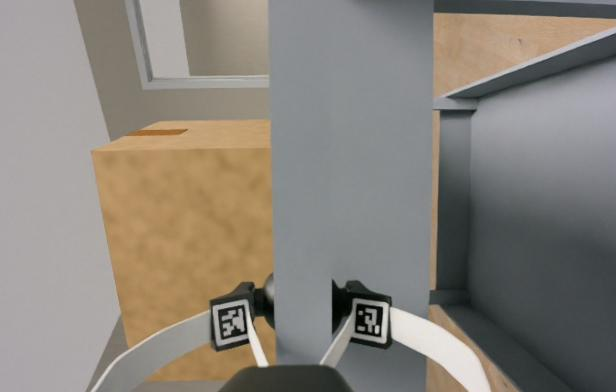

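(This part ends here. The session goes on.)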